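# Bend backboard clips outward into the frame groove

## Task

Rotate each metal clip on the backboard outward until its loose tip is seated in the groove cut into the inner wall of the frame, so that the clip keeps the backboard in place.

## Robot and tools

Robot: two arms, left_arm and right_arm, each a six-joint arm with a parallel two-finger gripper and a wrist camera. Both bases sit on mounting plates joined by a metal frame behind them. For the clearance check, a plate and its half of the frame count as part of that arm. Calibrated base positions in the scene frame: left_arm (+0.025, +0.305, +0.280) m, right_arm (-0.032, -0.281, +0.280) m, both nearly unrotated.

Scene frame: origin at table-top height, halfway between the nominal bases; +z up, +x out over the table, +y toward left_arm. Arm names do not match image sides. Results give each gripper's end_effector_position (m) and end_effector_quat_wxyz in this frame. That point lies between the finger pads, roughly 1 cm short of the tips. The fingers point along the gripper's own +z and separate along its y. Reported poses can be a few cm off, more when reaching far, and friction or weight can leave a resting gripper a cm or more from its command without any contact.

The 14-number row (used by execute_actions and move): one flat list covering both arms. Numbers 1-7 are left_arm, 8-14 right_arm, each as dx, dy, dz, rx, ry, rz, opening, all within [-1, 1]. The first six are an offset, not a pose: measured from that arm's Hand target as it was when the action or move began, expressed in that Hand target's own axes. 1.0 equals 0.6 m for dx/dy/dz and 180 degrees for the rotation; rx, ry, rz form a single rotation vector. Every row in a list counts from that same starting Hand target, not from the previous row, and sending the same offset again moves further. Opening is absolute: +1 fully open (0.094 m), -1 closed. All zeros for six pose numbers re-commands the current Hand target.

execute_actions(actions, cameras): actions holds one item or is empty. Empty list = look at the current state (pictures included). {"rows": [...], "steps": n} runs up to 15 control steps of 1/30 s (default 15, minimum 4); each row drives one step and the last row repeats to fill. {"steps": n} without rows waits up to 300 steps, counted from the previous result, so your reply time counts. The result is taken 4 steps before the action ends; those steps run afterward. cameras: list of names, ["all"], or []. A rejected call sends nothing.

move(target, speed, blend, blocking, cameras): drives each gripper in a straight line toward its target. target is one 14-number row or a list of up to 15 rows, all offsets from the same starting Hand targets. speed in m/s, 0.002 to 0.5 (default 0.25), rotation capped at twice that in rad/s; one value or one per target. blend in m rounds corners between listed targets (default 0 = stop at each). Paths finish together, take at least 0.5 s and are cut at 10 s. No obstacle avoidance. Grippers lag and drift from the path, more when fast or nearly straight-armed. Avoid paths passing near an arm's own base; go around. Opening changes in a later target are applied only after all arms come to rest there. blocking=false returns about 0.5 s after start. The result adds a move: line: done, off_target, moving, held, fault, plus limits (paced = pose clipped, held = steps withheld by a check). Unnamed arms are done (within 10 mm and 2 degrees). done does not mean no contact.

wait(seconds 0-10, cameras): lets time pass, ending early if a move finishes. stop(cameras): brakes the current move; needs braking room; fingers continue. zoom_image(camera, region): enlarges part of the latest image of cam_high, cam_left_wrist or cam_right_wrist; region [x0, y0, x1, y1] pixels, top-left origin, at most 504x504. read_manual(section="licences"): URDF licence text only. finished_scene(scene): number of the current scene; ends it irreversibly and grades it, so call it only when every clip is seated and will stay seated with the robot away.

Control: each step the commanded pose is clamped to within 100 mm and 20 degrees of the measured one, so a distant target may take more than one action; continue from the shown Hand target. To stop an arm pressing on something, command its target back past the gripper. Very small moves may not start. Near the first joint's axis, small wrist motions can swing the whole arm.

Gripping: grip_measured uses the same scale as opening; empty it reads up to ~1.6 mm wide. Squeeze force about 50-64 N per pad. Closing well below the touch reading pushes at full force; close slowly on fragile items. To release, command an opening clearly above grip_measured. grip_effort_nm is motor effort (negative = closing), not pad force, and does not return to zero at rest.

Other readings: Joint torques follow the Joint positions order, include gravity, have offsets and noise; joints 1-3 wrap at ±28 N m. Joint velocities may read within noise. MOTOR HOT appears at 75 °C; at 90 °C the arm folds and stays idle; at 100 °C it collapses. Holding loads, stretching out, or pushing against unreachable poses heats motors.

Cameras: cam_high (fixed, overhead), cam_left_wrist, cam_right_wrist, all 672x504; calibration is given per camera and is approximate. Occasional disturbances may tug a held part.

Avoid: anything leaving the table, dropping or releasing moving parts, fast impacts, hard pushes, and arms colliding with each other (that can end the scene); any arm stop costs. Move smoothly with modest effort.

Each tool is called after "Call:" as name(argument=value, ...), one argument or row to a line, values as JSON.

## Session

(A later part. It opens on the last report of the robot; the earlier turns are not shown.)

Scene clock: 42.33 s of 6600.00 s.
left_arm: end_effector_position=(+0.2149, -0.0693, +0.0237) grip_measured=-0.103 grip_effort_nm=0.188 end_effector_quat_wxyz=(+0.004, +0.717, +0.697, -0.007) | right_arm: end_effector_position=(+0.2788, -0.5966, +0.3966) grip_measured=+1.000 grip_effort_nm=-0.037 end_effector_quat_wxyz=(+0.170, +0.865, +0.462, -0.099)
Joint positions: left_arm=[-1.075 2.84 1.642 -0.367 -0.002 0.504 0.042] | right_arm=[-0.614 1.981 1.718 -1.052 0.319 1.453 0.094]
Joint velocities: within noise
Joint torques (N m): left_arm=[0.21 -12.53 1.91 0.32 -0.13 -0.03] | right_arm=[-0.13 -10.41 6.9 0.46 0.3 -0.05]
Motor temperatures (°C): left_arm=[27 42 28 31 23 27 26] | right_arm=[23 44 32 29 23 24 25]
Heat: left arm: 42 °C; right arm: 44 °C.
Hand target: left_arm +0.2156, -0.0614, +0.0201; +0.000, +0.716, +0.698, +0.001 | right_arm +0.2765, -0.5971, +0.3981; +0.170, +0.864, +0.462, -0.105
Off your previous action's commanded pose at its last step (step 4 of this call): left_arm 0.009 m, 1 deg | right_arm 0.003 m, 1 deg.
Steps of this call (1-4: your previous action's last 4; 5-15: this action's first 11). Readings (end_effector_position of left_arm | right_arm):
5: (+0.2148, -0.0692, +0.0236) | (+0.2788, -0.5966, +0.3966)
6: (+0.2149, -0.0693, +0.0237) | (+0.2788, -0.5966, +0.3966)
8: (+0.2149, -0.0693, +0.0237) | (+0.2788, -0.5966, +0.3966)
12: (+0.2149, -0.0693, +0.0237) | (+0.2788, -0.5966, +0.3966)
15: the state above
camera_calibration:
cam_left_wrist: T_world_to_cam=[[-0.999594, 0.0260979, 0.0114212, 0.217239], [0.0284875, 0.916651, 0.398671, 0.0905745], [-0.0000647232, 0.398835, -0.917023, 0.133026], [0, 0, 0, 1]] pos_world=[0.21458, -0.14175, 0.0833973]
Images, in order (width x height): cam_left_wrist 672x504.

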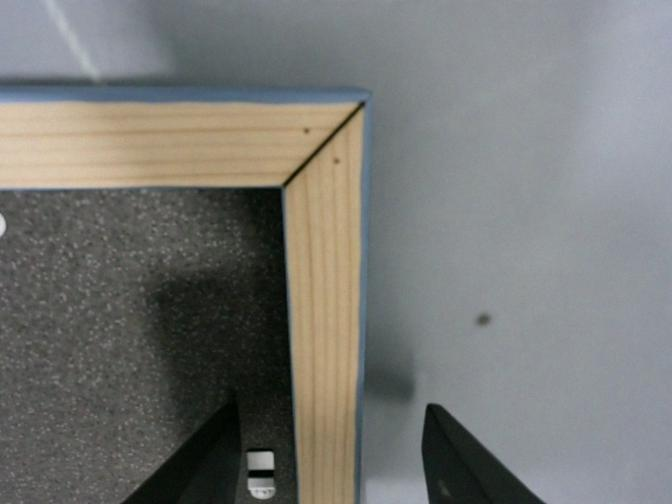

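Call:
move(
  target=[
    [0.0,0.005,-0.025,0,0,0,0.0, 0,0,0,0,0,0,1],
    [0.0,0.005,-0.005,0,0,0,0.0, 0,0,0,0,0,0,1],
  ],
  speed=0.06,
  cameras=["cam_left_wrist"],
)

Scene clock: 43.47 s of 6600.00 s.
left_arm: end_effector_position=(+0.2142, -0.0625, +0.0242) grip_measured=-0.003 grip_effort_nm=0.168 end_effector_quat_wxyz=(-0.001, +0.716, +0.698, -0.002) | right_arm: end_effector_position=(+0.2788, -0.5966, +0.3966) grip_measured=+1.000 grip_effort_nm=-0.037 end_effector_quat_wxyz=(+0.170, +0.865, +0.462, -0.099)
Joint positions: left_arm=[-1.072 2.831 1.619 -0.365 -0.008 0.504 0.047] | right_arm=[-0.614 1.981 1.718 -1.052 0.319 1.453 0.094]
Joint velocities: within noise
Joint torques (N m): left_arm=[0.4 -12.14 3.59 0.21 -0.08 0.02] | right_arm=[-0.12 -10.61 6.89 0.42 0.28 0]
Motor temperatures (°C): left_arm=[27 42 28 31 23 27 26] | right_arm=[23 44 32 29 23 24 25]
Heat: left arm: 42 °C; right arm: 44 °C.
Hand target: left_arm +0.2185, -0.0613, +0.0229; +0.000, +0.716, +0.698, +0.001 | right_arm +0.2765, -0.5971, +0.3981; +0.170, +0.864, +0.462, -0.105
Off your previous action's commanded pose at its last step (step 4 of this call): left_arm 0.009 m, 1 deg | right_arm 0.003 m, 1 deg.
Off the commanded pose: left_arm 0.005 m, 0 deg | right_arm 0.003 m, 1 deg.
Kept back: nothing.
move: done
camera_calibration:
cam_left_wrist: T_world_to_cam=[[-0.999677, 0.0222568, 0.0122772, 0.216141], [0.0253346, 0.911633, 0.410225, 0.0842409], [-0.00206198, 0.410403, -0.911902, 0.131717], [0, 0, 0, 1]] pos_world=[0.214208, -0.135664, 0.0829017]
Images, in order (width x height): cam_left_wrist 672x504.

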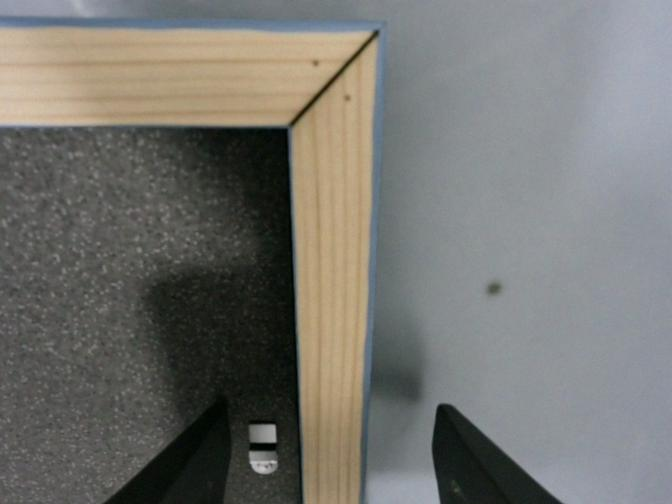

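Call:
move(
  target=[-0.002,0.0,0.008,0,0,0,0.0, 0,0,0,0,0,0,1],
  speed=0.1,
  cameras=[],
)

Call:
move(
  target=[-0.002,0.0,0.006,0,0,0,0.0, 0,0,0,0,0,0,1],
  speed=0.1,
  cameras=["cam_left_wrist"],
)

Scene clock: 44.50 s of 6600.00 s.
left_arm: end_effector_position=(+0.2151, -0.0633, +0.0244) grip_measured=-0.003 grip_effort_nm=0.168 end_effector_quat_wxyz=(+0.000, +0.716, +0.698, -0.002) | right_arm: end_effector_position=(+0.2788, -0.5966, +0.3966) grip_measured=+1.000 grip_effort_nm=-0.037 end_effector_quat_wxyz=(+0.170, +0.865, +0.462, -0.099)
Joint positions: left_arm=[-1.071 2.831 1.622 -0.365 -0.009 0.504 0.047] | right_arm=[-0.614 1.981 1.718 -1.052 0.319 1.453 0.094]
Joint velocities: within noise
Joint torques (N m): left_arm=[0.28 -10.66 4.6 0.23 -0.07 0] | right_arm=[-0.17 -10.55 6.91 0.45 0.28 -0.02]
Motor temperatures (°C): left_arm=[27 42 28 31 23 27 26] | right_arm=[23 44 32 29 23 24 25]
Heat: left arm: 42 °C; right arm: 44 °C.
Hand target: left_arm +0.2186, -0.0626, +0.0182; +0.000, +0.716, +0.698, +0.001 | right_arm +0.2765, -0.5971, +0.3981; +0.170, +0.864, +0.462, -0.105
Off the commanded pose: left_arm 0.007 m, 0 deg | right_arm 0.003 m, 1 deg.
Kept back: nothing.
move: done
No camera images: "cameras" was empty.

Scene clock: 45.20 s of 6600.00 s.
left_arm: end_effector_position=(+0.2174, -0.0664, +0.0240) grip_measured=-0.003 grip_effort_nm=0.168 end_effector_quat_wxyz=(+0.004, +0.716, +0.698, -0.001) | right_arm: end_effector_position=(+0.2788, -0.5966, +0.3966) grip_measured=+1.000 grip_effort_nm=-0.032 end_effector_quat_wxyz=(+0.170, +0.865, +0.462, -0.099)
Joint positions: left_arm=[-1.071 2.837 1.636 -0.366 -0.013 0.504 0.047] | right_arm=[-0.614 1.981 1.718 -1.052 0.319 1.453 0.094]
Joint velocities: within noise
Joint torques (N m): left_arm=[0.17 -10.09 4.56 0.25 -0.03 0] | right_arm=[0.02 -10.58 6.86 0.45 0.27 -0.02]
Motor temperatures (°C): left_arm=[27 42 28 31 23 27 26] | right_arm=[23 44 32 29 23 24 25]
Heat: left arm: 42 °C; right arm: 44 °C.
Hand target: left_arm +0.2184, -0.0637, +0.0146; +0.000, +0.716, +0.698, +0.001 | right_arm +0.2765, -0.5971, +0.3981; +0.170, +0.864, +0.462, -0.105
Off the commanded pose: left_arm 0.010 m, 0 deg | right_arm 0.003 m, 1 deg.
Kept back: nothing.
move: done
camera_calibration:
cam_left_wrist: T_world_to_cam=[[-0.999756, 0.0217834, 0.00353284, 0.219621], [0.0213469, 0.914022, 0.405102, 0.0889178], [0.00559541, 0.405079, -0.914265, 0.131233], [0, 0, 0, 1]] pos_world=[0.216935, -0.139217, 0.0831849]
Images, in order (width x height): cam_left_wrist 672x504.

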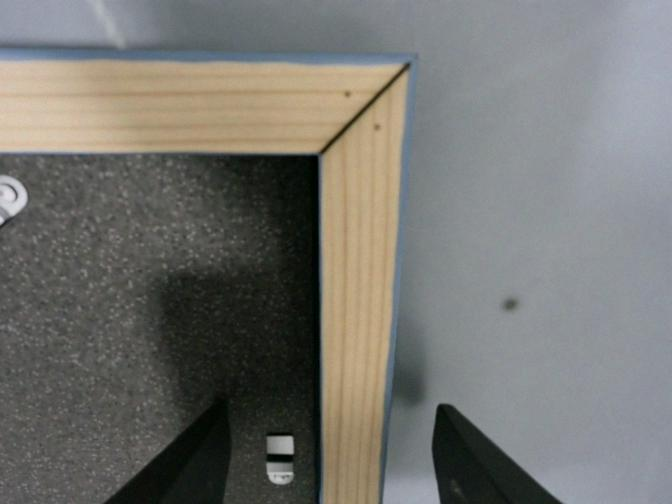

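Call:
move(
  target=[0.002,0,-0.010,0,0,0,-0.35, 0,0,0,0,0,0,1],
  speed=0.1,
  cameras=["cam_left_wrist"],
)

Call:
zoom_image(
  camera="cam_left_wrist",
  region=[200, 380, 400, 504],
)

Call:
execute_actions(
  actions=[
    {"rows":[[0,0,0,0,0,0,-0.5,0,0,0,0,0,0,1]],"steps":15},
  ],
  cameras=["cam_left_wrist"],
)

Call:
zoom_image(
  camera="cam_left_wrist",
  region=[200, 380, 400, 504],
)

Scene clock: 46.40 s of 6600.00 s.
left_arm: end_effector_position=(+0.2181, -0.0663, +0.0241) grip_measured=-0.347 grip_effort_nm=-0.120 end_effector_quat_wxyz=(+0.005, +0.716, +0.698, +0.000) | right_arm: end_effector_position=(+0.2788, -0.5966, +0.3966) grip_measured=+1.000 grip_effort_nm=-0.037 end_effector_quat_wxyz=(+0.170, +0.865, +0.462, -0.099)
Joint positions: left_arm=[-1.071 2.837 1.637 -0.365 -0.015 0.504 0.031] | right_arm=[-0.614 1.981 1.718 -1.052 0.319 1.453 0.094]
Joint velocities: within noise
Joint torques (N m): left_arm=[0.23 -11.92 3.25 0.22 0 0.01] | right_arm=[-0.06 -10.5 7.01 0.47 0.29 -0.03]
Motor temperatures (°C): left_arm=[27 42 28 30 23 27 26] | right_arm=[23 44 32 29 23 24 25]
Heat: left arm: 42 °C; right arm: 44 °C.
Hand target: left_arm +0.2185, -0.0626, +0.0206; +0.000, +0.716, +0.698, +0.001 | right_arm +0.2765, -0.5971, +0.3981; +0.170, +0.864, +0.462, -0.105
Off the commanded pose: left_arm 0.005 m, 1 deg | right_arm 0.003 m, 1 deg.
Kept back: nothing.
move: done
camera_calibration:
cam_left_wrist: T_world_to_cam=[[-0.999771, 0.0213674, 0.000828564, 0.220348], [0.0198663, 0.913804, 0.405669, 0.0891237], [0.00791095, 0.405593, -0.91402, 0.13078], [0, 0, 0, 1]] pos_world=[0.217492, -0.139193, 0.083198]
Images, in order (width x height): cam_left_wrist 672x504.

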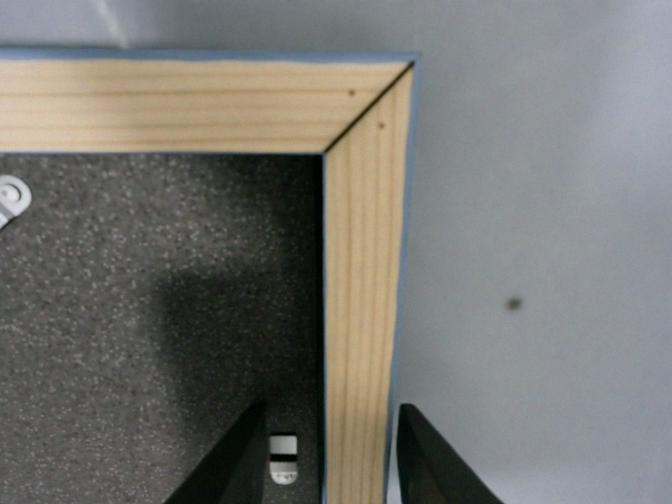

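Scaled by 2.520 from the camera's 672x504 image, which has a finer 960x720 frame.

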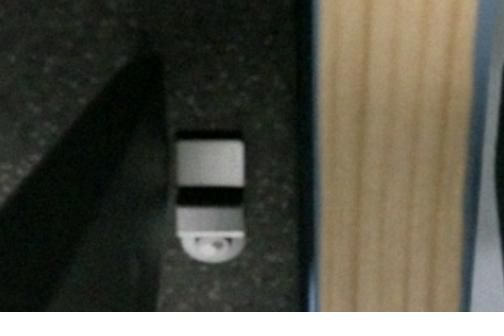

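Scene clock: 46.77 s of 6600.00 s.
left_arm: end_effector_position=(+0.2187, -0.0662, +0.0241) grip_measured=-0.497 grip_effort_nm=-0.154 end_effector_quat_wxyz=(+0.005, +0.716, +0.699, +0.001) | right_arm: end_effector_position=(+0.2788, -0.5966, +0.3966) grip_measured=+1.000 grip_effort_nm=-0.037 end_effector_quat_wxyz=(+0.170, +0.865, +0.462, -0.099)
Joint positions: left_arm=[-1.07 2.837 1.637 -0.365 -0.018 0.504 0.024] | right_arm=[-0.614 1.981 1.718 -1.052 0.319 1.453 0.094]
Joint velocities: within noise
Joint torques (N m): left_arm=[0.18 -11.92 3.22 0.21 0.02 0.01] | right_arm=[-0.08 -10.62 6.95 0.4 0.25 -0.04]
Motor temperatures (°C): left_arm=[27 42 28 30 23 27 26] | right_arm=[23 44 32 29 23 24 25]
Heat: left arm: 42 °C; right arm: 44 °C.
Hand target: left_arm +0.2184, -0.0626, +0.0206; +0.000, +0.716, +0.698, +0.001 | right_arm +0.2765, -0.5971, +0.3981; +0.170, +0.864, +0.462, -0.105
Steps of this call (1-11: this action's first 11). Readings (end_effector_position of left_arm | right_arm):
1: (+0.2183, -0.0663, +0.0241) | (+0.2788, -0.5966, +0.3966)
2: (+0.2185, -0.0663, +0.0241) | (+0.2788, -0.5966, +0.3966)
4: (+0.2187, -0.0662, +0.0241) | (+0.2788, -0.5966, +0.3966)
8: (+0.2187, -0.0662, +0.0241) | (+0.2788, -0.5966, +0.3966)
11: the state above
camera_calibration:
cam_left_wrist: T_world_to_cam=[[-0.999779, 0.0209598, -0.00135792, 0.220917], [0.0185995, 0.913518, 0.406372, 0.0891902], [0.00975796, 0.406257, -0.913707, 0.130335], [0, 0, 0, 1]] pos_world=[0.217938, -0.139057, 0.0831439]
Images, in order (width x height): cam_left_wrist 672x504.

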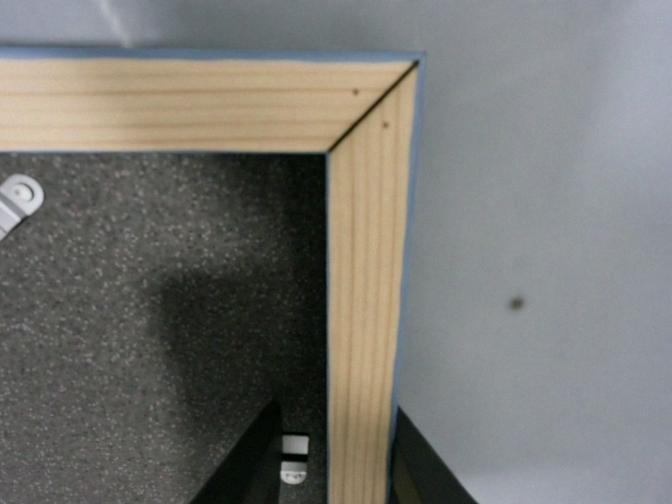

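Scaled by 2.520 from the camera's 672x504 image, which has a finer 960x720 frame.

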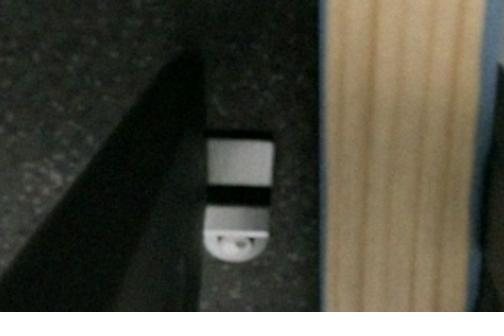

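Call:
execute_actions(
  actions=[
    {"rows":[[0,0,0,0,0,0,-0.56,0,0,0,0,0,0,1]],"steps":15},
  ],
  cameras=["cam_left_wrist"],
)

Call:
zoom_image(
  camera="cam_left_wrist",
  region=[200, 380, 400, 504],
)

Call:
execute_actions(
  actions=[
    {"rows":[[0,0,0,0,0,0,-0.62,0,0,0,0,0,0,1]],"steps":15},
  ],
  cameras=["cam_left_wrist"],
)

Call:
zoom_image(
  camera="cam_left_wrist",
  region=[200, 380, 400, 504],
)

Scene clock: 47.33 s of 6600.00 s.
left_arm: end_effector_position=(+0.2184, -0.0658, +0.0241) grip_measured=-0.557 grip_effort_nm=-0.154 end_effector_quat_wxyz=(+0.004, +0.716, +0.699, +0.001) | right_arm: end_effector_position=(+0.2788, -0.5966, +0.3966) grip_measured=+1.000 grip_effort_nm=-0.037 end_effector_quat_wxyz=(+0.170, +0.865, +0.462, -0.099)
Joint positions: left_arm=[-1.07 2.837 1.637 -0.367 -0.017 0.504 0.021] | right_arm=[-0.614 1.981 1.718 -1.052 0.319 1.453 0.094]
Joint velocities: within noise
Joint torques (N m): left_arm=[0.18 -11.92 3.26 0.23 0.01 0.01] | right_arm=[0.09 -10.59 6.95 0.42 0.29 -0.03]
Motor temperatures (°C): left_arm=[27 42 28 30 23 27 26] | right_arm=[23 44 32 29 23 24 25]
Heat: left arm: 42 °C; right arm: 44 °C.
Hand target: left_arm +0.2185, -0.0627, +0.0206; +0.000, +0.716, +0.698, +0.001 | right_arm +0.2765, -0.5971, +0.3981; +0.170, +0.864, +0.462, -0.105
Off your previous action's commanded pose at its last step (step 4 of this call): left_arm 0.005 m, 1 deg | right_arm 0.003 m, 1 deg.
Steps of this call (1-4: your previous action's last 4; 5-6: nothing new was sent; 7-17: this action's first 11). Readings (end_effector_position of left_arm | right_arm):
7: (+0.2186, -0.0661, +0.0241) | (+0.2788, -0.5966, +0.3966)
8: (+0.2182, -0.0660, +0.0241) | (+0.2788, -0.5966, +0.3966)
10: (+0.2183, -0.0658, +0.0241) | (+0.2788, -0.5966, +0.3966)
14: (+0.2184, -0.0658, +0.0241) | (+0.2788, -0.5966, +0.3966)
17: the state above
camera_calibration:
cam_left_wrist: T_world_to_cam=[[-0.99978, 0.020989, -0.000106947, 0.220602], [0.0191215, 0.912901, 0.407732, 0.0886542], [0.00865554, 0.407641, -0.913101, 0.130494], [0, 0, 0, 1]] pos_world=[0.217729, -0.138757, 0.0830303]
Images, in order (width x height): cam_left_wrist 672x504.

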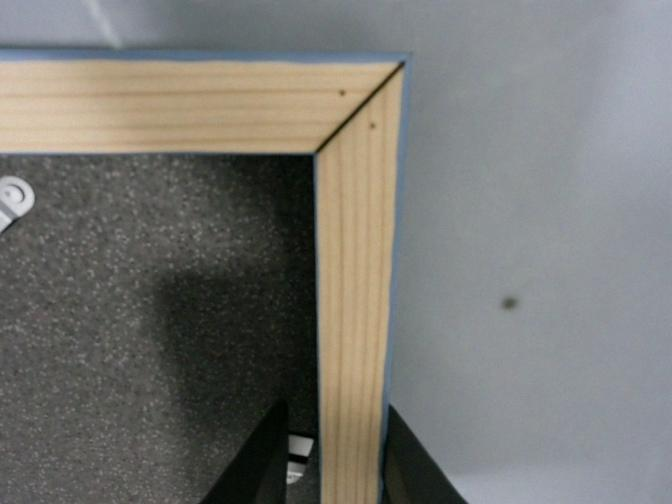

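Scaled by 2.520 from the camera's 672x504 image, which has a finer 960x720 frame.

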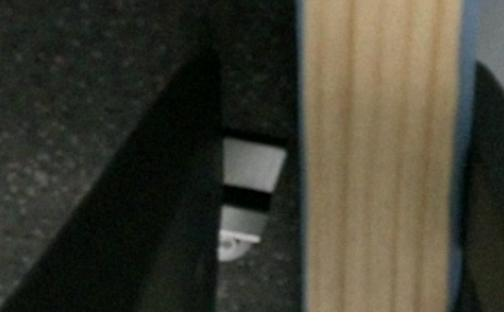

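Scene clock: 47.83 s of 6600.00 s.
left_arm: end_effector_position=(+0.2177, -0.0654, +0.0241) grip_measured=-0.617 grip_effort_nm=-0.159 end_effector_quat_wxyz=(+0.003, +0.716, +0.699, +0.000) | right_arm: end_effector_position=(+0.2788, -0.5966, +0.3966) grip_measured=+1.000 grip_effort_nm=-0.042 end_effector_quat_wxyz=(+0.170, +0.865, +0.462, -0.099)
Joint positions: left_arm=[-1.07 2.837 1.637 -0.37 -0.015 0.504 0.018] | right_arm=[-0.614 1.981 1.718 -1.052 0.319 1.453 0.094]
Joint velocities: within noise
Joint torques (N m): left_arm=[0.2 -11.93 3.23 0.25 0.01 0.01] | right_arm=[0.03 -10.58 6.84 0.43 0.29 0.01]
Motor temperatures (°C): left_arm=[27 41 28 30 23 27 26] | right_arm=[23 44 32 29 23 24 25]
Heat: left arm: 41 °C; right arm: 44 °C.
Hand target: left_arm +0.2184, -0.0626, +0.0206; +0.000, +0.716, +0.698, +0.001 | right_arm +0.2765, -0.5971, +0.3981; +0.170, +0.864, +0.462, -0.105
Off your previous action's commanded pose at its last step (step 4 of this call): left_arm 0.005 m, 0 deg | right_arm 0.003 m, 1 deg.
Steps of this call (1-4: your previous action's last 4; 5-15: this action's first 11). Readings (end_effector_position of left_arm | right_arm):
5: (+0.2181, -0.0656, +0.0241) | (+0.2788, -0.5966, +0.3966)
6: (+0.2179, -0.0655, +0.0241) | (+0.2788, -0.5966, +0.3966)
8: (+0.2178, -0.0654, +0.0241) | (+0.2788, -0.5966, +0.3966)
12: (+0.2178, -0.0655, +0.0241) | (+0.2788, -0.5966, +0.3966)
15: the state above
camera_calibration:
cam_left_wrist: T_world_to_cam=[[-0.999774, 0.0210362, 0.00318329, 0.219848], [0.0204989, 0.912365, 0.408864, 0.0879415], [0.00569662, 0.408836, -0.91259, 0.131042], [0, 0, 0, 1]] pos_world=[0.217249, -0.138434, 0.0829316]
Images, in order (width x height): cam_left_wrist 672x504.

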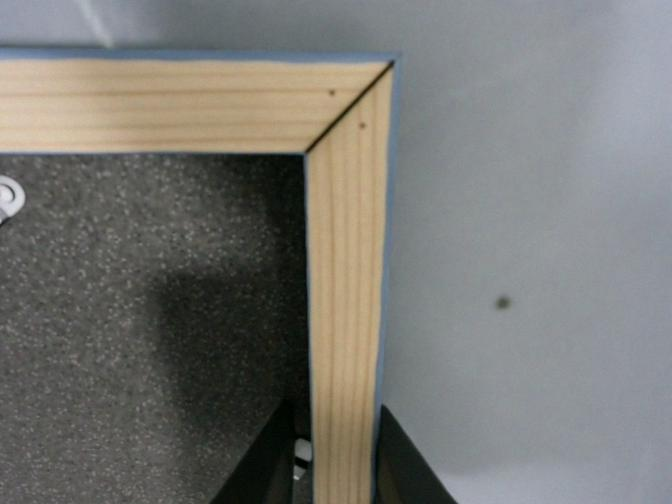

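Scaled by 2.520 from the camera's 672x504 image, which has a finer 960x720 frame.

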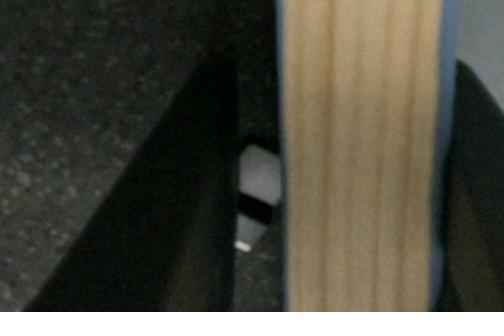

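Call:
execute_actions(
  actions=[
    {"rows":[[0,0,0,0,0,0,-0.7,0,0,0,0,0,0,1]],"steps":15},
  ],
  cameras=["cam_left_wrist"],
)

Call:
zoom_image(
  camera="cam_left_wrist",
  region=[200, 380, 400, 504],
)

Call:
execute_actions(
  actions=[
    {"rows":[[0,0,0,0,0,0,-0.8,0,0,0,0,0,0,1]],"steps":15},
  ],
  cameras=[],
)

Call:
execute_actions(
  actions=[
    {"rows":[[0,0,0,0,0,0,-0.4,0,0,0,0,0,0,1]],"steps":15},
  ],
  cameras=[],
)

Call:
execute_actions(
  actions=[
    {"rows":[[0,0,0,0,0,0,-0.1,0,0,0,0,0,0,1]],"steps":15},
  ],
  cameras=["cam_left_wrist"],
)

Call:
zoom_image(
  camera="cam_left_wrist",
  region=[200, 380, 400, 504],
)

Scene clock: 48.57 s of 6600.00 s.
left_arm: end_effector_position=(+0.2167, -0.0654, +0.0241) grip_measured=-0.696 grip_effort_nm=-0.164 end_effector_quat_wxyz=(+0.001, +0.716, +0.699, -0.002) | right_arm: end_effector_position=(+0.2788, -0.5966, +0.3966) grip_measured=+1.000 grip_effort_nm=-0.037 end_effector_quat_wxyz=(+0.170, +0.865, +0.462, -0.099)
Joint positions: left_arm=[-1.07 2.837 1.637 -0.372 -0.01 0.504 0.014] | right_arm=[-0.614 1.981 1.718 -1.052 0.319 1.453 0.094]
Joint velocities: within noise
Joint torques (N m): left_arm=[0.2 -11.93 3.23 0.26 -0.05 0.01] | right_arm=[0.01 -10.5 6.89 0.42 0.34 -0.03]
Motor temperatures (°C): left_arm=[27 41 28 30 23 27 26] | right_arm=[23 44 32 29 23 24 25]
Heat: left arm: 41 °C; right arm: 44 °C.
Hand target: left_arm +0.2186, -0.0626, +0.0206; +0.000, +0.716, +0.698, +0.001 | right_arm +0.2765, -0.5971, +0.3981; +0.170, +0.864, +0.462, -0.105
Off your previous action's commanded pose at its last step (step 4 of this call): left_arm 0.004 m, 0 deg | right_arm 0.003 m, 1 deg.
Steps of this call (1-4: your previous action's last 4; 5-11: nothing new was sent; 12-22: this action's first 11). Readings (end_effector_position of left_arm | right_arm):
12: (+0.2173, -0.0654, +0.0241) | (+0.2788, -0.5966, +0.3966)
13: (+0.2170, -0.0653, +0.0241) | (+0.2788, -0.5966, +0.3966)
15: (+0.2167, -0.0654, +0.0241) | (+0.2788, -0.5966, +0.3966)
19: (+0.2167, -0.0654, +0.0241) | (+0.2788, -0.5966, +0.3966)
22: the state above
camera_calibration:
cam_left_wrist: T_world_to_cam=[[-0.999742, 0.0210845, 0.00844855, 0.218714], [0.0226965, 0.912609, 0.408202, 0.0875071], [0.000896518, 0.408289, -0.912852, 0.132053], [0, 0, 0, 1]] pos_world=[0.216553, -0.138387, 0.0829761]
Images, in order (width x height): cam_left_wrist 672x504.

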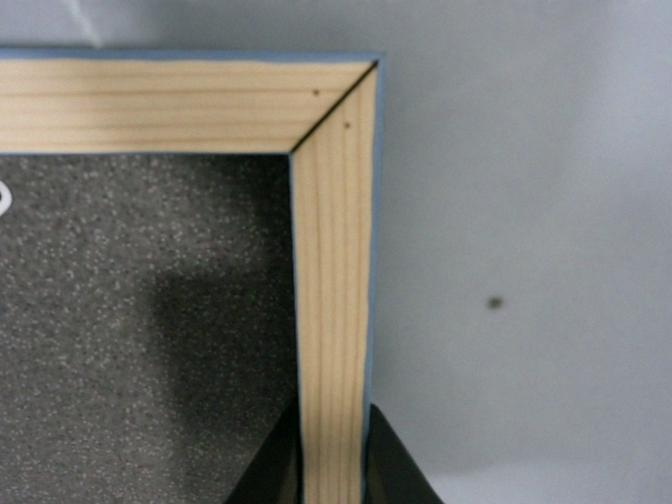

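Scaled by 2.520 from the camera's 672x504 image, which has a finer 960x720 frame.

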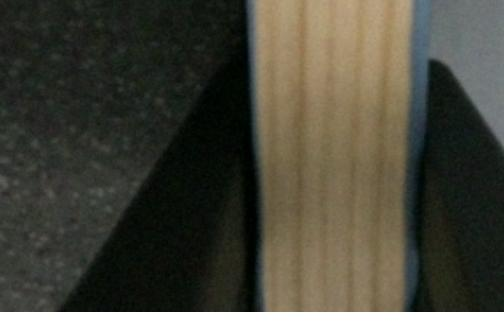

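Scene clock: 49.07 s of 6600.00 s.
left_arm: end_effector_position=(+0.2164, -0.0653, +0.0241) grip_measured=-0.758 grip_effort_nm=-1.013 end_effector_quat_wxyz=(+0.000, +0.716, +0.699, -0.002) | right_arm: end_effector_position=(+0.2788, -0.5966, +0.3966) grip_measured=+1.000 grip_effort_nm=-0.032 end_effector_quat_wxyz=(+0.170, +0.865, +0.462, -0.099)
Joint positions: left_arm=[-1.07 2.837 1.637 -0.372 -0.009 0.504 0.011] | right_arm=[-0.614 1.981 1.718 -1.052 0.319 1.453 0.094]
Joint velocities: within noise
Joint torques (N m): left_arm=[0.2 -11.9 3.23 0.27 -0.07 0.01] | right_arm=[-0.05 -10.69 6.86 0.44 0.28 -0.04]
Motor temperatures (°C): left_arm=[27 41 28 30 23 27 26] | right_arm=[23 44 32 29 23 24 25]
Heat: left arm: 41 °C; right arm: 44 °C.
Hand target: left_arm +0.2185, -0.0625, +0.0206; +0.000, +0.716, +0.698, +0.001 | right_arm +0.2765, -0.5971, +0.3981; +0.170, +0.864, +0.462, -0.105
Off your previous action's commanded pose at its last step (step 4 of this call): left_arm 0.005 m, 0 deg | right_arm 0.003 m, 1 deg.
Steps of this call (1-4: your previous action's last 4; 5-15: this action's first 11). Readings (end_effector_position of left_arm | right_arm):
5: (+0.2165, -0.0654, +0.0241) | (+0.2788, -0.5966, +0.3966)
6: (+0.2164, -0.0653, +0.0241) | (+0.2788, -0.5966, +0.3966)
8: (+0.2164, -0.0653, +0.0241) | (+0.2788, -0.5966, +0.3966)
12: (+0.2164, -0.0653, +0.0241) | (+0.2788, -0.5966, +0.3966)
15: the state above
No camera images: "cameras" was empty.

Scene clock: 49.57 s of 6600.00 s.
left_arm: end_effector_position=(+0.2163, -0.0654, +0.0241) grip_measured=-0.403 grip_effort_nm=0.168 end_effector_quat_wxyz=(+0.000, +0.716, +0.699, -0.003) | right_arm: end_effector_position=(+0.2788, -0.5966, +0.3966) grip_measured=+1.000 grip_effort_nm=-0.037 end_effector_quat_wxyz=(+0.170, +0.865, +0.462, -0.099)
Joint positions: left_arm=[-1.07 2.837 1.637 -0.372 -0.008 0.504 0.028] | right_arm=[-0.614 1.981 1.718 -1.052 0.319 1.453 0.094]
Joint velocities: within noise
Joint torques (N m): left_arm=[0.18 -11.9 3.23 0.27 -0.07 0.01] | right_arm=[0.01 -10.48 6.86 0.45 0.29 -0.06]
Motor temperatures (°C): left_arm=[27 41 28 30 23 27 26] | right_arm=[23 44 32 29 23 24 25]
Heat: left arm: 41 °C; right arm: 44 °C.
Hand target: left_arm +0.2185, -0.0626, +0.0206; +0.000, +0.716, +0.698, +0.001 | right_arm +0.2765, -0.5971, +0.3981; +0.170, +0.864, +0.462, -0.105
Off your previous action's commanded pose at its last step (step 4 of this call): left_arm 0.005 m, 0 deg | right_arm 0.003 m, 1 deg.
Steps of this call (1-4: your previous action's last 4; 5-15: this action's first 11). Readings (end_effector_position of left_arm | right_arm):
5: (+0.2164, -0.0653, +0.0241) | (+0.2788, -0.5966, +0.3966)
6: (+0.2163, -0.0653, +0.0241) | (+0.2788, -0.5966, +0.3966)
8: (+0.2163, -0.0654, +0.0241) | (+0.2788, -0.5966, +0.3966)
12: (+0.2163, -0.0654, +0.0241) | (+0.2788, -0.5966, +0.3966)
15: the state above
No camera images: "cameras" was empty.

Scene clock: 50.07 s of 6600.00 s.
left_arm: end_effector_position=(+0.2163, -0.0653, +0.0241) grip_measured=-0.103 grip_effort_nm=0.173 end_effector_quat_wxyz=(+0.000, +0.716, +0.699, -0.003) | right_arm: end_effector_position=(+0.2788, -0.5966, +0.3966) grip_measured=+1.000 grip_effort_nm=-0.032 end_effector_quat_wxyz=(+0.170, +0.865, +0.462, -0.099)
Joint positions: left_arm=[-1.07 2.837 1.637 -0.373 -0.008 0.504 0.042] | right_arm=[-0.614 1.981 1.718 -1.052 0.319 1.453 0.094]
Joint velocities: within noise
Joint torques (N m): left_arm=[0.2 -11.9 3.25 0.27 -0.08 0.01] | right_arm=[0.05 -10.55 6.95 0.42 0.28 -0.04]
Motor temperatures (°C): left_arm=[27 41 28 30 23 27 26] | right_arm=[23 44 32 29 23 24 25]
Heat: left arm: 41 °C; right arm: 44 °C.
Hand target: left_arm +0.2185, -0.0625, +0.0206; +0.000, +0.716, +0.698, +0.001 | right_arm +0.2765, -0.5971, +0.3981; +0.170, +0.864, +0.462, -0.105
Off your previous action's commanded pose at its last step (step 4 of this call): left_arm 0.005 m, 0 deg | right_arm 0.003 m, 1 deg.
Steps of this call (1-4: your previous action's last 4; 5-15: this action's first 11). Readings (end_effector_position of left_arm | right_arm):
5: (+0.2163, -0.0654, +0.0241) | (+0.2788, -0.5966, +0.3966)
6: (+0.2163, -0.0654, +0.0241) | (+0.2788, -0.5966, +0.3966)
8: (+0.2163, -0.0653, +0.0241) | (+0.2788, -0.5966, +0.3966)
12: (+0.2163, -0.0653, +0.0241) | (+0.2788, -0.5966, +0.3966)
15: the state above
camera_calibration:
cam_left_wrist: T_world_to_cam=[[-0.99972, 0.0211029, 0.010671, 0.218222], [0.0236208, 0.912554, 0.408273, 0.0872244], [-0.00112216, 0.408411, -0.912798, 0.132458], [0, 0, 0, 1]] pos_world=[0.21625, -0.138299, 0.0829674]
Images, in order (width x height): cam_left_wrist 672x504.

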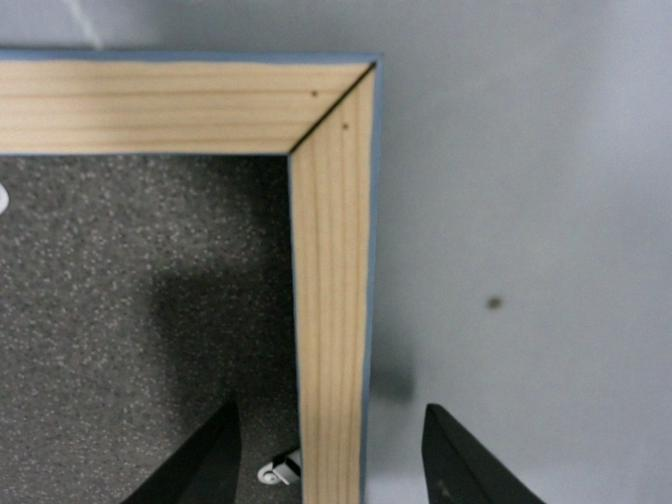

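Scaled by 2.520 from the camera's 672x504 image, which has a finer 960x720 frame.

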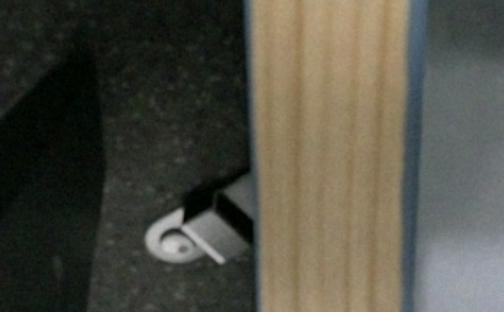

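Call:
move(
  target=[
    [0.004,0.002,-0.02,0,0,0,-0.1, 0,0,0,0,0,0,1],
    [0.003,0.002,0.003,0,0,0,-0.1, 0,0,0,0,0,0,1],
  ],
  speed=0.06,
  cameras=["cam_left_wrist"],
)

Scene clock: 51.00 s of 6600.00 s.
left_arm: end_effector_position=(+0.2147, -0.0619, +0.0241) grip_measured=-0.103 grip_effort_nm=0.164 end_effector_quat_wxyz=(-0.003, +0.716, +0.698, -0.001) | right_arm: end_effector_position=(+0.2788, -0.5966, +0.3966) grip_measured=+1.000 grip_effort_nm=-0.032 end_effector_quat_wxyz=(+0.170, +0.865, +0.462, -0.099)
Joint positions: left_arm=[-1.07 2.833 1.624 -0.372 -0.009 0.507 0.042] | right_arm=[-0.614 1.981 1.718 -1.052 0.319 1.453 0.094]
Joint velocities: within noise
Joint torques (N m): left_arm=[0.53 -11.18 3.89 0.31 -0.07 0.03] | right_arm=[-0.12 -10.51 7.1 0.45 0.28 -0.03]
Motor temperatures (°C): left_arm=[27 41 28 30 23 27 26] | right_arm=[23 44 32 29 23 24 25]
Heat: left arm: 41 °C; right arm: 44 °C.
Hand target: left_arm +0.2197, -0.0606, +0.0188; +0.000, +0.716, +0.698, +0.001 | right_arm +0.2765, -0.5971, +0.3981; +0.170, +0.864, +0.462, -0.105
Off your previous action's commanded pose at its last step (step 4 of this call): left_arm 0.005 m, 0 deg | right_arm 0.003 m, 1 deg.
Off the commanded pose: left_arm 0.007 m, 0 deg | right_arm 0.003 m, 1 deg.
Kept back: nothing.
move: done
camera_calibration:
cam_left_wrist: T_world_to_cam=[[-0.999642, 0.0234039, 0.012973, 0.216677], [0.0266758, 0.909777, 0.414239, 0.0831849], [-0.00210771, 0.414437, -0.910076, 0.13158], [0, 0, 0, 1]] pos_world=[0.214658, -0.135282, 0.0824783]
Images, in order (width x height): cam_left_wrist 672x504.

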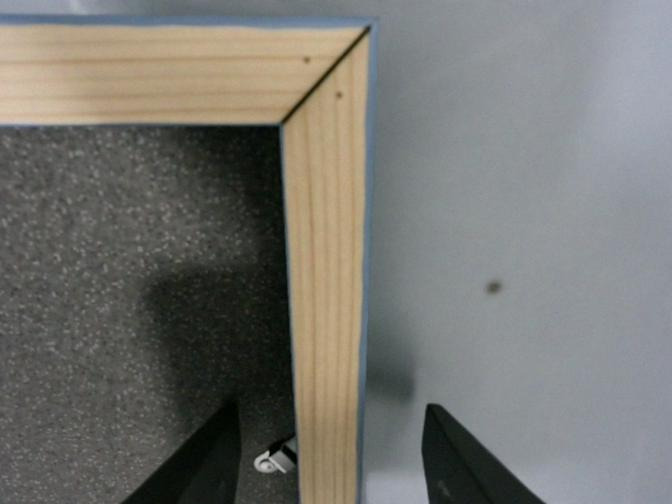

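Call:
execute_actions(
  actions=[
    {"rows":[[0,0,0,0,0,0,-0.5,0,0,0,0,0,0,1]],"steps":15},
  ],
  cameras=[],
)

Call:
execute_actions(
  actions=[
    {"rows":[[0,0,0,0,0,0,-0.7,0,0,0,0,0,0,1]],"steps":15},
  ],
  cameras=[],
)

Call:
execute_actions(
  actions=[
    {"rows":[[0,0,0,0,0,0,-0.8,0,0,0,0,0,0,1]],"steps":15},
  ],
  cameras=[],
)

Call:
execute_actions(
  actions=[
    {"rows":[[0,0,0,0,0,0,-0.4,0,0,0,0,0,0,1]],"steps":15},
  ],
  cameras=[],
)

Call:
execute_actions(
  actions=[
    {"rows":[[0,0,0,0,0,0,-0.1,0,0,0,0,0,0,1]],"steps":15},
  ],
  cameras=["cam_left_wrist"],
)

Call:
zoom_image(
  camera="cam_left_wrist",
  region=[200, 380, 400, 504],
)

Scene clock: 51.73 s of 6600.00 s.
left_arm: end_effector_position=(+0.2171, -0.0617, +0.0240) grip_measured=-0.497 grip_effort_nm=-0.120 end_effector_quat_wxyz=(-0.001, +0.715, +0.699, +0.000) | right_arm: end_effector_position=(+0.2788, -0.5966, +0.3966) grip_measured=+1.000 grip_effort_nm=-0.032 end_effector_quat_wxyz=(+0.170, +0.865, +0.462, -0.099)
Joint positions: left_arm=[-1.066 2.833 1.624 -0.368 -0.012 0.507 0.024] | right_arm=[-0.614 1.981 1.718 -1.052 0.319 1.453 0.094]
Joint velocities: within noise
Joint torques (N m): left_arm=[0.25 -11.15 3.92 0.28 -0.04 0.04] | right_arm=[0.03 -10.51 7.01 0.46 0.28 -0.03]
Motor temperatures (°C): left_arm=[27 41 28 30 23 27 26] | right_arm=[23 44 32 29 23 24 25]
Heat: left arm: 41 °C; right arm: 44 °C.
Hand target: left_arm +0.2197, -0.0607, +0.0188; +0.000, +0.716, +0.698, +0.001 | right_arm +0.2765, -0.5971, +0.3981; +0.170, +0.864, +0.462, -0.105
Steps of this call (1-11: nothing new was sent; 12-22: this action's first 11). Readings (end_effector_position of left_arm | right_arm):
12: (+0.2149, -0.0620, +0.0241) | (+0.2788, -0.5966, +0.3966)
13: (+0.2153, -0.0620, +0.0241) | (+0.2788, -0.5966, +0.3966)
15: (+0.2160, -0.0622, +0.0241) | (+0.2788, -0.5966, +0.3966)
19: (+0.2171, -0.0617, +0.0240) | (+0.2788, -0.5966, +0.3966)
22: the state above
No camera images: "cameras" was empty.

Scene clock: 52.23 s of 6600.00 s.
left_arm: end_effector_position=(+0.2169, -0.0617, +0.0240) grip_measured=-0.697 grip_effort_nm=-0.125 end_effector_quat_wxyz=(-0.001, +0.715, +0.699, -0.001) | right_arm: end_effector_position=(+0.2788, -0.5966, +0.3966) grip_measured=+1.000 grip_effort_nm=-0.032 end_effector_quat_wxyz=(+0.170, +0.865, +0.462, -0.099)
Joint positions: left_arm=[-1.066 2.833 1.624 -0.368 -0.011 0.507 0.014] | right_arm=[-0.614 1.981 1.718 -1.052 0.319 1.453 0.094]
Joint velocities: within noise
Joint torques (N m): left_arm=[0.2 -11.15 3.9 0.29 -0.05 0.03] | right_arm=[0.01 -10.61 7.02 0.45 0.29 -0.03]
Motor temperatures (°C): left_arm=[27 41 28 30 23 27 26] | right_arm=[23 44 32 29 23 24 25]
Heat: left arm: 41 °C; right arm: 44 °C.
Hand target: left_arm +0.2196, -0.0607, +0.0188; +0.000, +0.716, +0.698, +0.001 | right_arm +0.2765, -0.5971, +0.3981; +0.170, +0.864, +0.462, -0.105
Off your previous action's commanded pose at its last step (step 4 of this call): left_arm 0.006 m, 0 deg | right_arm 0.003 m, 1 deg.
Steps of this call (1-4: your previous action's last 4; 5-15: this action's first 11). Readings (end_effector_position of left_arm | right_arm):
5: (+0.2172, -0.0616, +0.0240) | (+0.2788, -0.5966, +0.3966)
6: (+0.2170, -0.0616, +0.0240) | (+0.2788, -0.5966, +0.3966)
8: (+0.2170, -0.0617, +0.0240) | (+0.2788, -0.5966, +0.3966)
12: (+0.2171, -0.0616, +0.0240) | (+0.2788, -0.5966, +0.3966)
15: the state above
No camera images: "cameras" was empty.

Scene clock: 52.73 s of 6600.00 s.
left_arm: end_effector_position=(+0.2169, -0.0617, +0.0240) grip_measured=-0.757 grip_effort_nm=-1.009 end_effector_quat_wxyz=(-0.001, +0.715, +0.699, -0.001) | right_arm: end_effector_position=(+0.2788, -0.5966, +0.3966) grip_measured=+1.000 grip_effort_nm=-0.042 end_effector_quat_wxyz=(+0.170, +0.865, +0.462, -0.099)
Joint positions: left_arm=[-1.066 2.833 1.624 -0.368 -0.011 0.507 0.011] | right_arm=[-0.614 1.981 1.718 -1.052 0.319 1.453 0.094]
Joint velocities: within noise
Joint torques (N m): left_arm=[0.24 -11.17 3.93 0.29 -0.05 0.03] | right_arm=[0.03 -10.61 6.91 0.44 0.33 -0.02]
Motor temperatures (°C): left_arm=[27 41 28 30 23 27 26] | right_arm=[23 45 32 29 23 24 25]
Heat: left arm: 41 °C; right arm: 45 °C.
Hand target: left_arm +0.2197, -0.0607, +0.0188; +0.000, +0.716, +0.698, +0.001 | right_arm +0.2765, -0.5971, +0.3981; +0.170, +0.864, +0.462, -0.105
Off your previous action's commanded pose at its last step (step 4 of this call): left_arm 0.006 m, 0 deg | right_arm 0.003 m, 1 deg.
Steps of this call (1-4: your previous action's last 4; 5-15: this action's first 11). Readings (end_effector_position of left_arm | right_arm):
5: (+0.2169, -0.0617, +0.0240) | (+0.2788, -0.5966, +0.3966)
6: (+0.2169, -0.0617, +0.0240) | (+0.2788, -0.5966, +0.3966)
8: (+0.2169, -0.0617, +0.0240) | (+0.2788, -0.5966, +0.3966)
12: (+0.2169, -0.0617, +0.0240) | (+0.2788, -0.5966, +0.3966)
15: the state above
No camera images: "cameras" was empty.

Scene clock: 53.23 s of 6600.00 s.
left_arm: end_effector_position=(+0.2168, -0.0617, +0.0240) grip_measured=-0.403 grip_effort_nm=0.173 end_effector_quat_wxyz=(-0.001, +0.715, +0.699, -0.001) | right_arm: end_effector_position=(+0.2788, -0.5966, +0.3966) grip_measured=+1.000 grip_effort_nm=-0.037 end_effector_quat_wxyz=(+0.170, +0.865, +0.462, -0.099)
Joint positions: left_arm=[-1.066 2.833 1.624 -0.368 -0.01 0.507 0.028] | right_arm=[-0.614 1.981 1.718 -1.052 0.319 1.453 0.094]
Joint velocities: within noise
Joint torques (N m): left_arm=[0.24 -11.18 3.89 0.28 -0.06 0.03] | right_arm=[0.12 -10.58 6.9 0.48 0.32 -0.01]
Motor temperatures (°C): left_arm=[27 41 28 30 23 27 26] | right_arm=[23 45 32 29 23 24 25]
Heat: left arm: 41 °C; right arm: 45 °C.
Hand target: left_arm +0.2196, -0.0607, +0.0188; +0.000, +0.716, +0.698, +0.001 | right_arm +0.2765, -0.5971, +0.3981; +0.170, +0.864, +0.462, -0.105
Off your previous action's commanded pose at its last step (step 4 of this call): left_arm 0.006 m, 0 deg | right_arm 0.003 m, 1 deg.
Steps of this call (1-4: your previous action's last 4; 5-15: this action's first 11). Readings (end_effector_position of left_arm | right_arm):
5: (+0.2168, -0.0617, +0.0240) | (+0.2788, -0.5966, +0.3966)
6: (+0.2168, -0.0617, +0.0240) | (+0.2788, -0.5966, +0.3966)
8: (+0.2168, -0.0617, +0.0240) | (+0.2788, -0.5966, +0.3966)
12: (+0.2168, -0.0617, +0.0240) | (+0.2788, -0.5966, +0.3966)
15: the state above
No camera images: "cameras" was empty.

Scene clock: 53.73 s of 6600.00 s.
left_arm: end_effector_position=(+0.2168, -0.0617, +0.0240) grip_measured=-0.103 grip_effort_nm=0.173 end_effector_quat_wxyz=(-0.001, +0.715, +0.699, -0.001) | right_arm: end_effector_position=(+0.2788, -0.5966, +0.3966) grip_measured=+1.000 grip_effort_nm=-0.042 end_effector_quat_wxyz=(+0.170, +0.865, +0.462, -0.099)
Joint positions: left_arm=[-1.066 2.833 1.624 -0.368 -0.01 0.507 0.042] | right_arm=[-0.614 1.981 1.718 -1.052 0.319 1.453 0.094]
Joint velocities: within noise
Joint torques (N m): left_arm=[0.24 -11.15 3.9 0.28 -0.06 0.02] | right_arm=[-0.12 -10.5 6.86 0.47 0.28 -0.03]
Motor temperatures (°C): left_arm=[27 41 28 30 23 27 26] | right_arm=[23 45 32 29 23 24 25]
Heat: left arm: 41 °C; right arm: 45 °C.
Hand target: left_arm +0.2197, -0.0607, +0.0188; +0.000, +0.716, +0.698, +0.001 | right_arm +0.2765, -0.5971, +0.3981; +0.170, +0.864, +0.462, -0.105
Off your previous action's commanded pose at its last step (step 4 of this call): left_arm 0.006 m, 0 deg | right_arm 0.003 m, 1 deg.
Steps of this call (1-4: your previous action's last 4; 5-15: this action's first 11). Readings (end_effector_position of left_arm | right_arm):
5: (+0.2168, -0.0617, +0.0240) | (+0.2788, -0.5966, +0.3966)
6: (+0.2168, -0.0617, +0.0240) | (+0.2788, -0.5966, +0.3966)
8: (+0.2168, -0.0617, +0.0240) | (+0.2788, -0.5966, +0.3966)
12: (+0.2168, -0.0617, +0.0240) | (+0.2788, -0.5966, +0.3966)
15: the state above
camera_calibration:
cam_left_wrist: T_world_to_cam=[[-0.999744, 0.0199612, 0.0106905, 0.218582], [0.0225929, 0.910958, 0.41188, 0.0840475], [-0.001517, 0.412016, -0.911175, 0.13126], [0, 0, 0, 1]] pos_world=[0.216826, -0.135008, 0.0826462]
Images, in order (width x height): cam_left_wrist 672x504.

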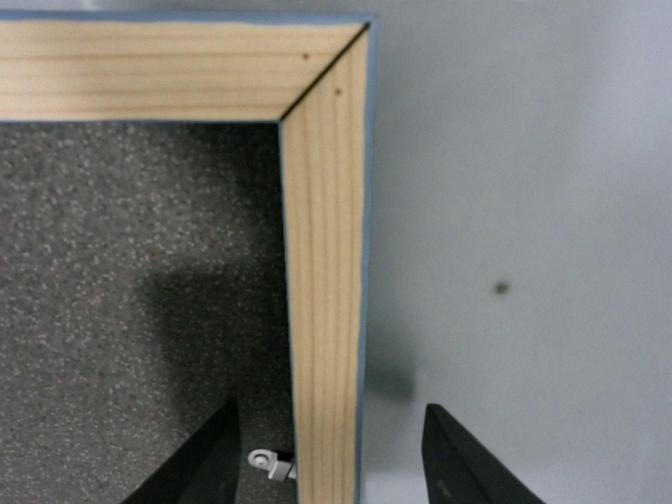

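Scaled by 2.520 from the camera's 672x504 image, which has a finer 960x720 frame.

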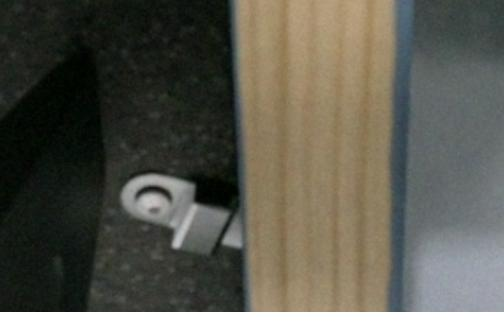

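Call:
move(
  target=[
    [0,0,-0.1,0,0,0,-0.1, 0,0,0,0,0,0,1],
    [-0.1077,0.0993,-0.1,0,0,-0.5,0.0, 0,0,0,0,0,0,1],
    [-0.1077,0.0993,-0.05,0,0,-0.5,0.0, 0,0,0,0,0,0,1],
  ],
  speed=0.15,
  cameras=["cam_left_wrist"],
)

Scene clock: 61.90 s of 6600.00 s.
left_arm: end_effector_position=(+0.2710, -0.1229, +0.0504) grip_measured=-0.003 grip_effort_nm=0.168 end_effector_quat_wxyz=(-0.006, +0.020, +1.000, +0.007) | right_arm: end_effector_position=(+0.2788, -0.5966, +0.3966) grip_measured=+1.000 grip_effort_nm=-0.037 end_effector_quat_wxyz=(+0.170, +0.865, +0.462, -0.099)
Joint positions: left_arm=[-1.028 3.032 2.25 -0.811 -0.011 -1.009 0.047] | right_arm=[-0.614 1.981 1.718 -1.052 0.319 1.453 0.094]
Joint velocities: within noise
Joint torques (N m): left_arm=[0.29 -13.42 6.48 0.25 -0.04 -0.11] | right_arm=[0.06 -10.66 7.04 0.4 0.32 -0.05]
Motor temperatures (°C): left_arm=[27 41 29 30 23 27 26] | right_arm=[23 45 32 29 23 24 25]
Heat: left arm: 41 °C; right arm: 45 °C.
Hand target: left_arm +0.2777, -0.1269, +0.0489; +0.001, +0.012, +1.000, +0.000 | right_arm +0.2765, -0.5971, +0.3981; +0.170, +0.864, +0.462, -0.105
Off your previous action's commanded pose at its last step (step 4 of this call): left_arm 0.006 m, 0 deg | right_arm 0.003 m, 1 deg.
Off the commanded pose: left_arm 0.008 m, 1 deg | right_arm 0.003 m, 1 deg.
Kept back: nothing.
move: done
camera_calibration:
cam_left_wrist: T_world_to_cam=[[-0.0360544, -0.999325, -0.00710657, -0.111844], [-0.905705, 0.0296696, 0.422869, 0.270342], [-0.422373, 0.0216828, -0.906163, 0.24639], [0, 0, 0, 1]] pos_world=[0.344886, -0.125132, 0.108155]
Images, in order (width x height): cam_left_wrist 672x504.

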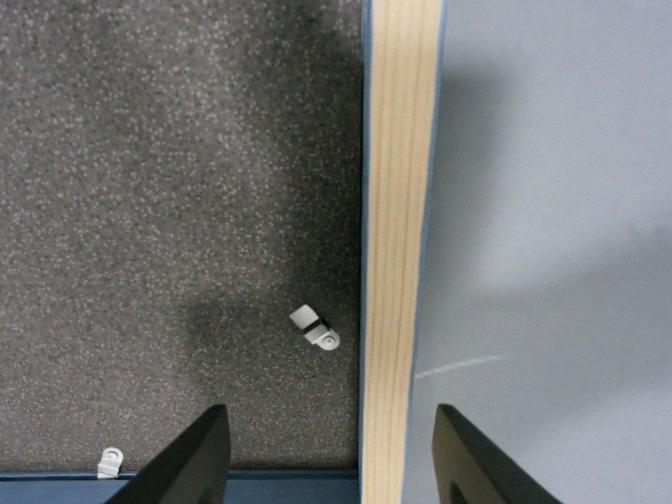

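Call:
move(
  target=[-0.018,-0.007,0.02,0,0,0,0.0, 0,0,0,0,0,0,1],
  speed=0.1,
  cameras=["cam_left_wrist"],
)

Scene clock: 63.10 s of 6600.00 s.
left_arm: end_effector_position=(+0.2862, -0.1325, +0.0397) grip_measured=-0.003 grip_effort_nm=0.168 end_effector_quat_wxyz=(+0.003, +0.011, +1.000, -0.007) | right_arm: end_effector_position=(+0.2788, -0.5966, +0.3966) grip_measured=+1.000 grip_effort_nm=-0.037 end_effector_quat_wxyz=(+0.170, +0.865, +0.462, -0.099)
Joint positions: left_arm=[-1.011 3.114 2.383 -0.829 -0.011 -1.009 0.047] | right_arm=[-0.614 1.981 1.718 -1.052 0.319 1.453 0.094]
Joint velocities: within noise
Joint torques (N m): left_arm=[0.05 -13.29 6.9 0.11 -0.04 0.01] | right_arm=[0.12 -10.54 6.82 0.45 0.26 -0.03]
Motor temperatures (°C): left_arm=[27 42 29 30 23 27 26] | right_arm=[23 45 32 29 23 24 25]
Heat: left arm: 42 °C; right arm: 45 °C.
Hand target: left_arm +0.2883, -0.1314, +0.0368; +0.001, +0.012, +1.000, +0.000 | right_arm +0.2765, -0.5971, +0.3981; +0.170, +0.864, +0.462, -0.105
Off the commanded pose: left_arm 0.004 m, 1 deg | right_arm 0.003 m, 1 deg.
joint sent to its limit (left arm) — joint 2 (shoulder), upper limit.
Kept back: nothing.
move: done
camera_calibration:
cam_left_wrist: T_world_to_cam=[[-0.0189567, -0.999609, 0.0205507, -0.126963], [-0.913011, 0.0256844, 0.407125, 0.291105], [-0.407494, -0.0110452, -0.913141, 0.235029], [0, 0, 0, 1]] pos_world=[0.359148, -0.131794, 0.0987075]
Images, in order (width x height): cam_left_wrist 672x504.

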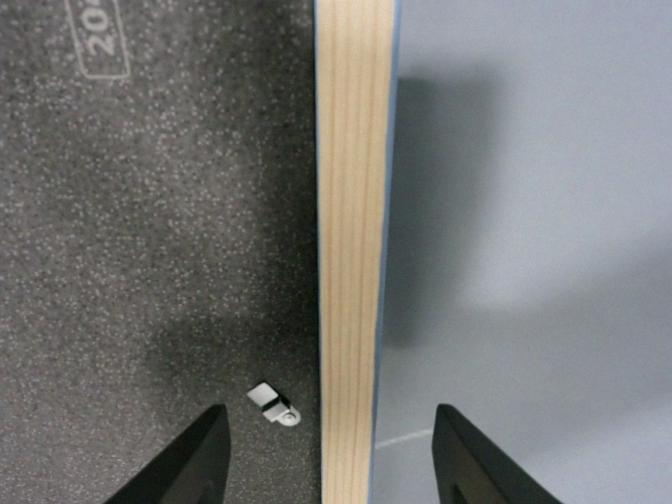

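Call:
move(
  target=[
    [0,0,-0.09,0,0,0,0.0, 0,0,0,0,0,0,1],
    [0.1229,0.166,-0.09,0,0,0.5,0.0, 0,0,0,0,0,0,1],
    [0.1229,0.166,-0.02,0,0,0.5,0.0, 0,0,0,0,0,0,1],
  ],
  speed=0.15,
  cameras=["cam_left_wrist"],
)

Scene clock: 70.53 s of 6600.00 s.
left_arm: end_effector_position=(+0.2136, -0.0220, +0.0498) grip_measured=-0.003 grip_effort_nm=0.168 end_effector_quat_wxyz=(-0.011, +0.711, +0.703, +0.002) | right_arm: end_effector_position=(+0.2788, -0.5966, +0.3966) grip_measured=+1.000 grip_effort_nm=-0.037 end_effector_quat_wxyz=(+0.170, +0.865, +0.462, -0.099)
Joint positions: left_arm=[-1.026 2.684 1.398 -0.311 -0.011 0.537 0.047] | right_arm=[-0.614 1.981 1.718 -1.052 0.319 1.453 0.094]
Joint velocities: within noise
Joint torques (N m): left_arm=[-0.53 -10.99 4.11 0.29 -0.04 0.04] | right_arm=[0.05 -10.51 6.91 0.42 0.3 -0.01]
Motor temperatures (°C): left_arm=[27 44 28 30 23 27 26] | right_arm=[23 45 32 29 23 24 25]
Heat: left arm: 44 °C; right arm: 45 °C.
Hand target: left_arm +0.2171, -0.0301, +0.0489; +0.000, +0.716, +0.698, +0.001 | right_arm +0.2765, -0.5971, +0.3981; +0.170, +0.864, +0.462, -0.105
Off the commanded pose: left_arm 0.009 m, 1 deg | right_arm 0.003 m, 1 deg.
Kept back: nothing.
move: done
camera_calibration:
cam_left_wrist: T_world_to_cam=[[-0.999756, 0.00928314, 0.0200666, 0.213619], [0.0169898, 0.903355, 0.428556, 0.037507], [-0.0141489, 0.428793, -0.903292, 0.140995], [0, 0, 0, 1]] pos_world=[0.214925, -0.0963229, 0.106999]
Images, in order (width x height): cam_left_wrist 672x504.

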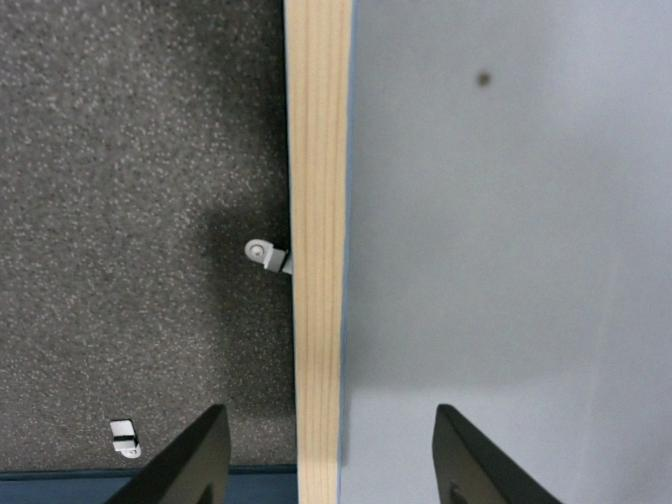

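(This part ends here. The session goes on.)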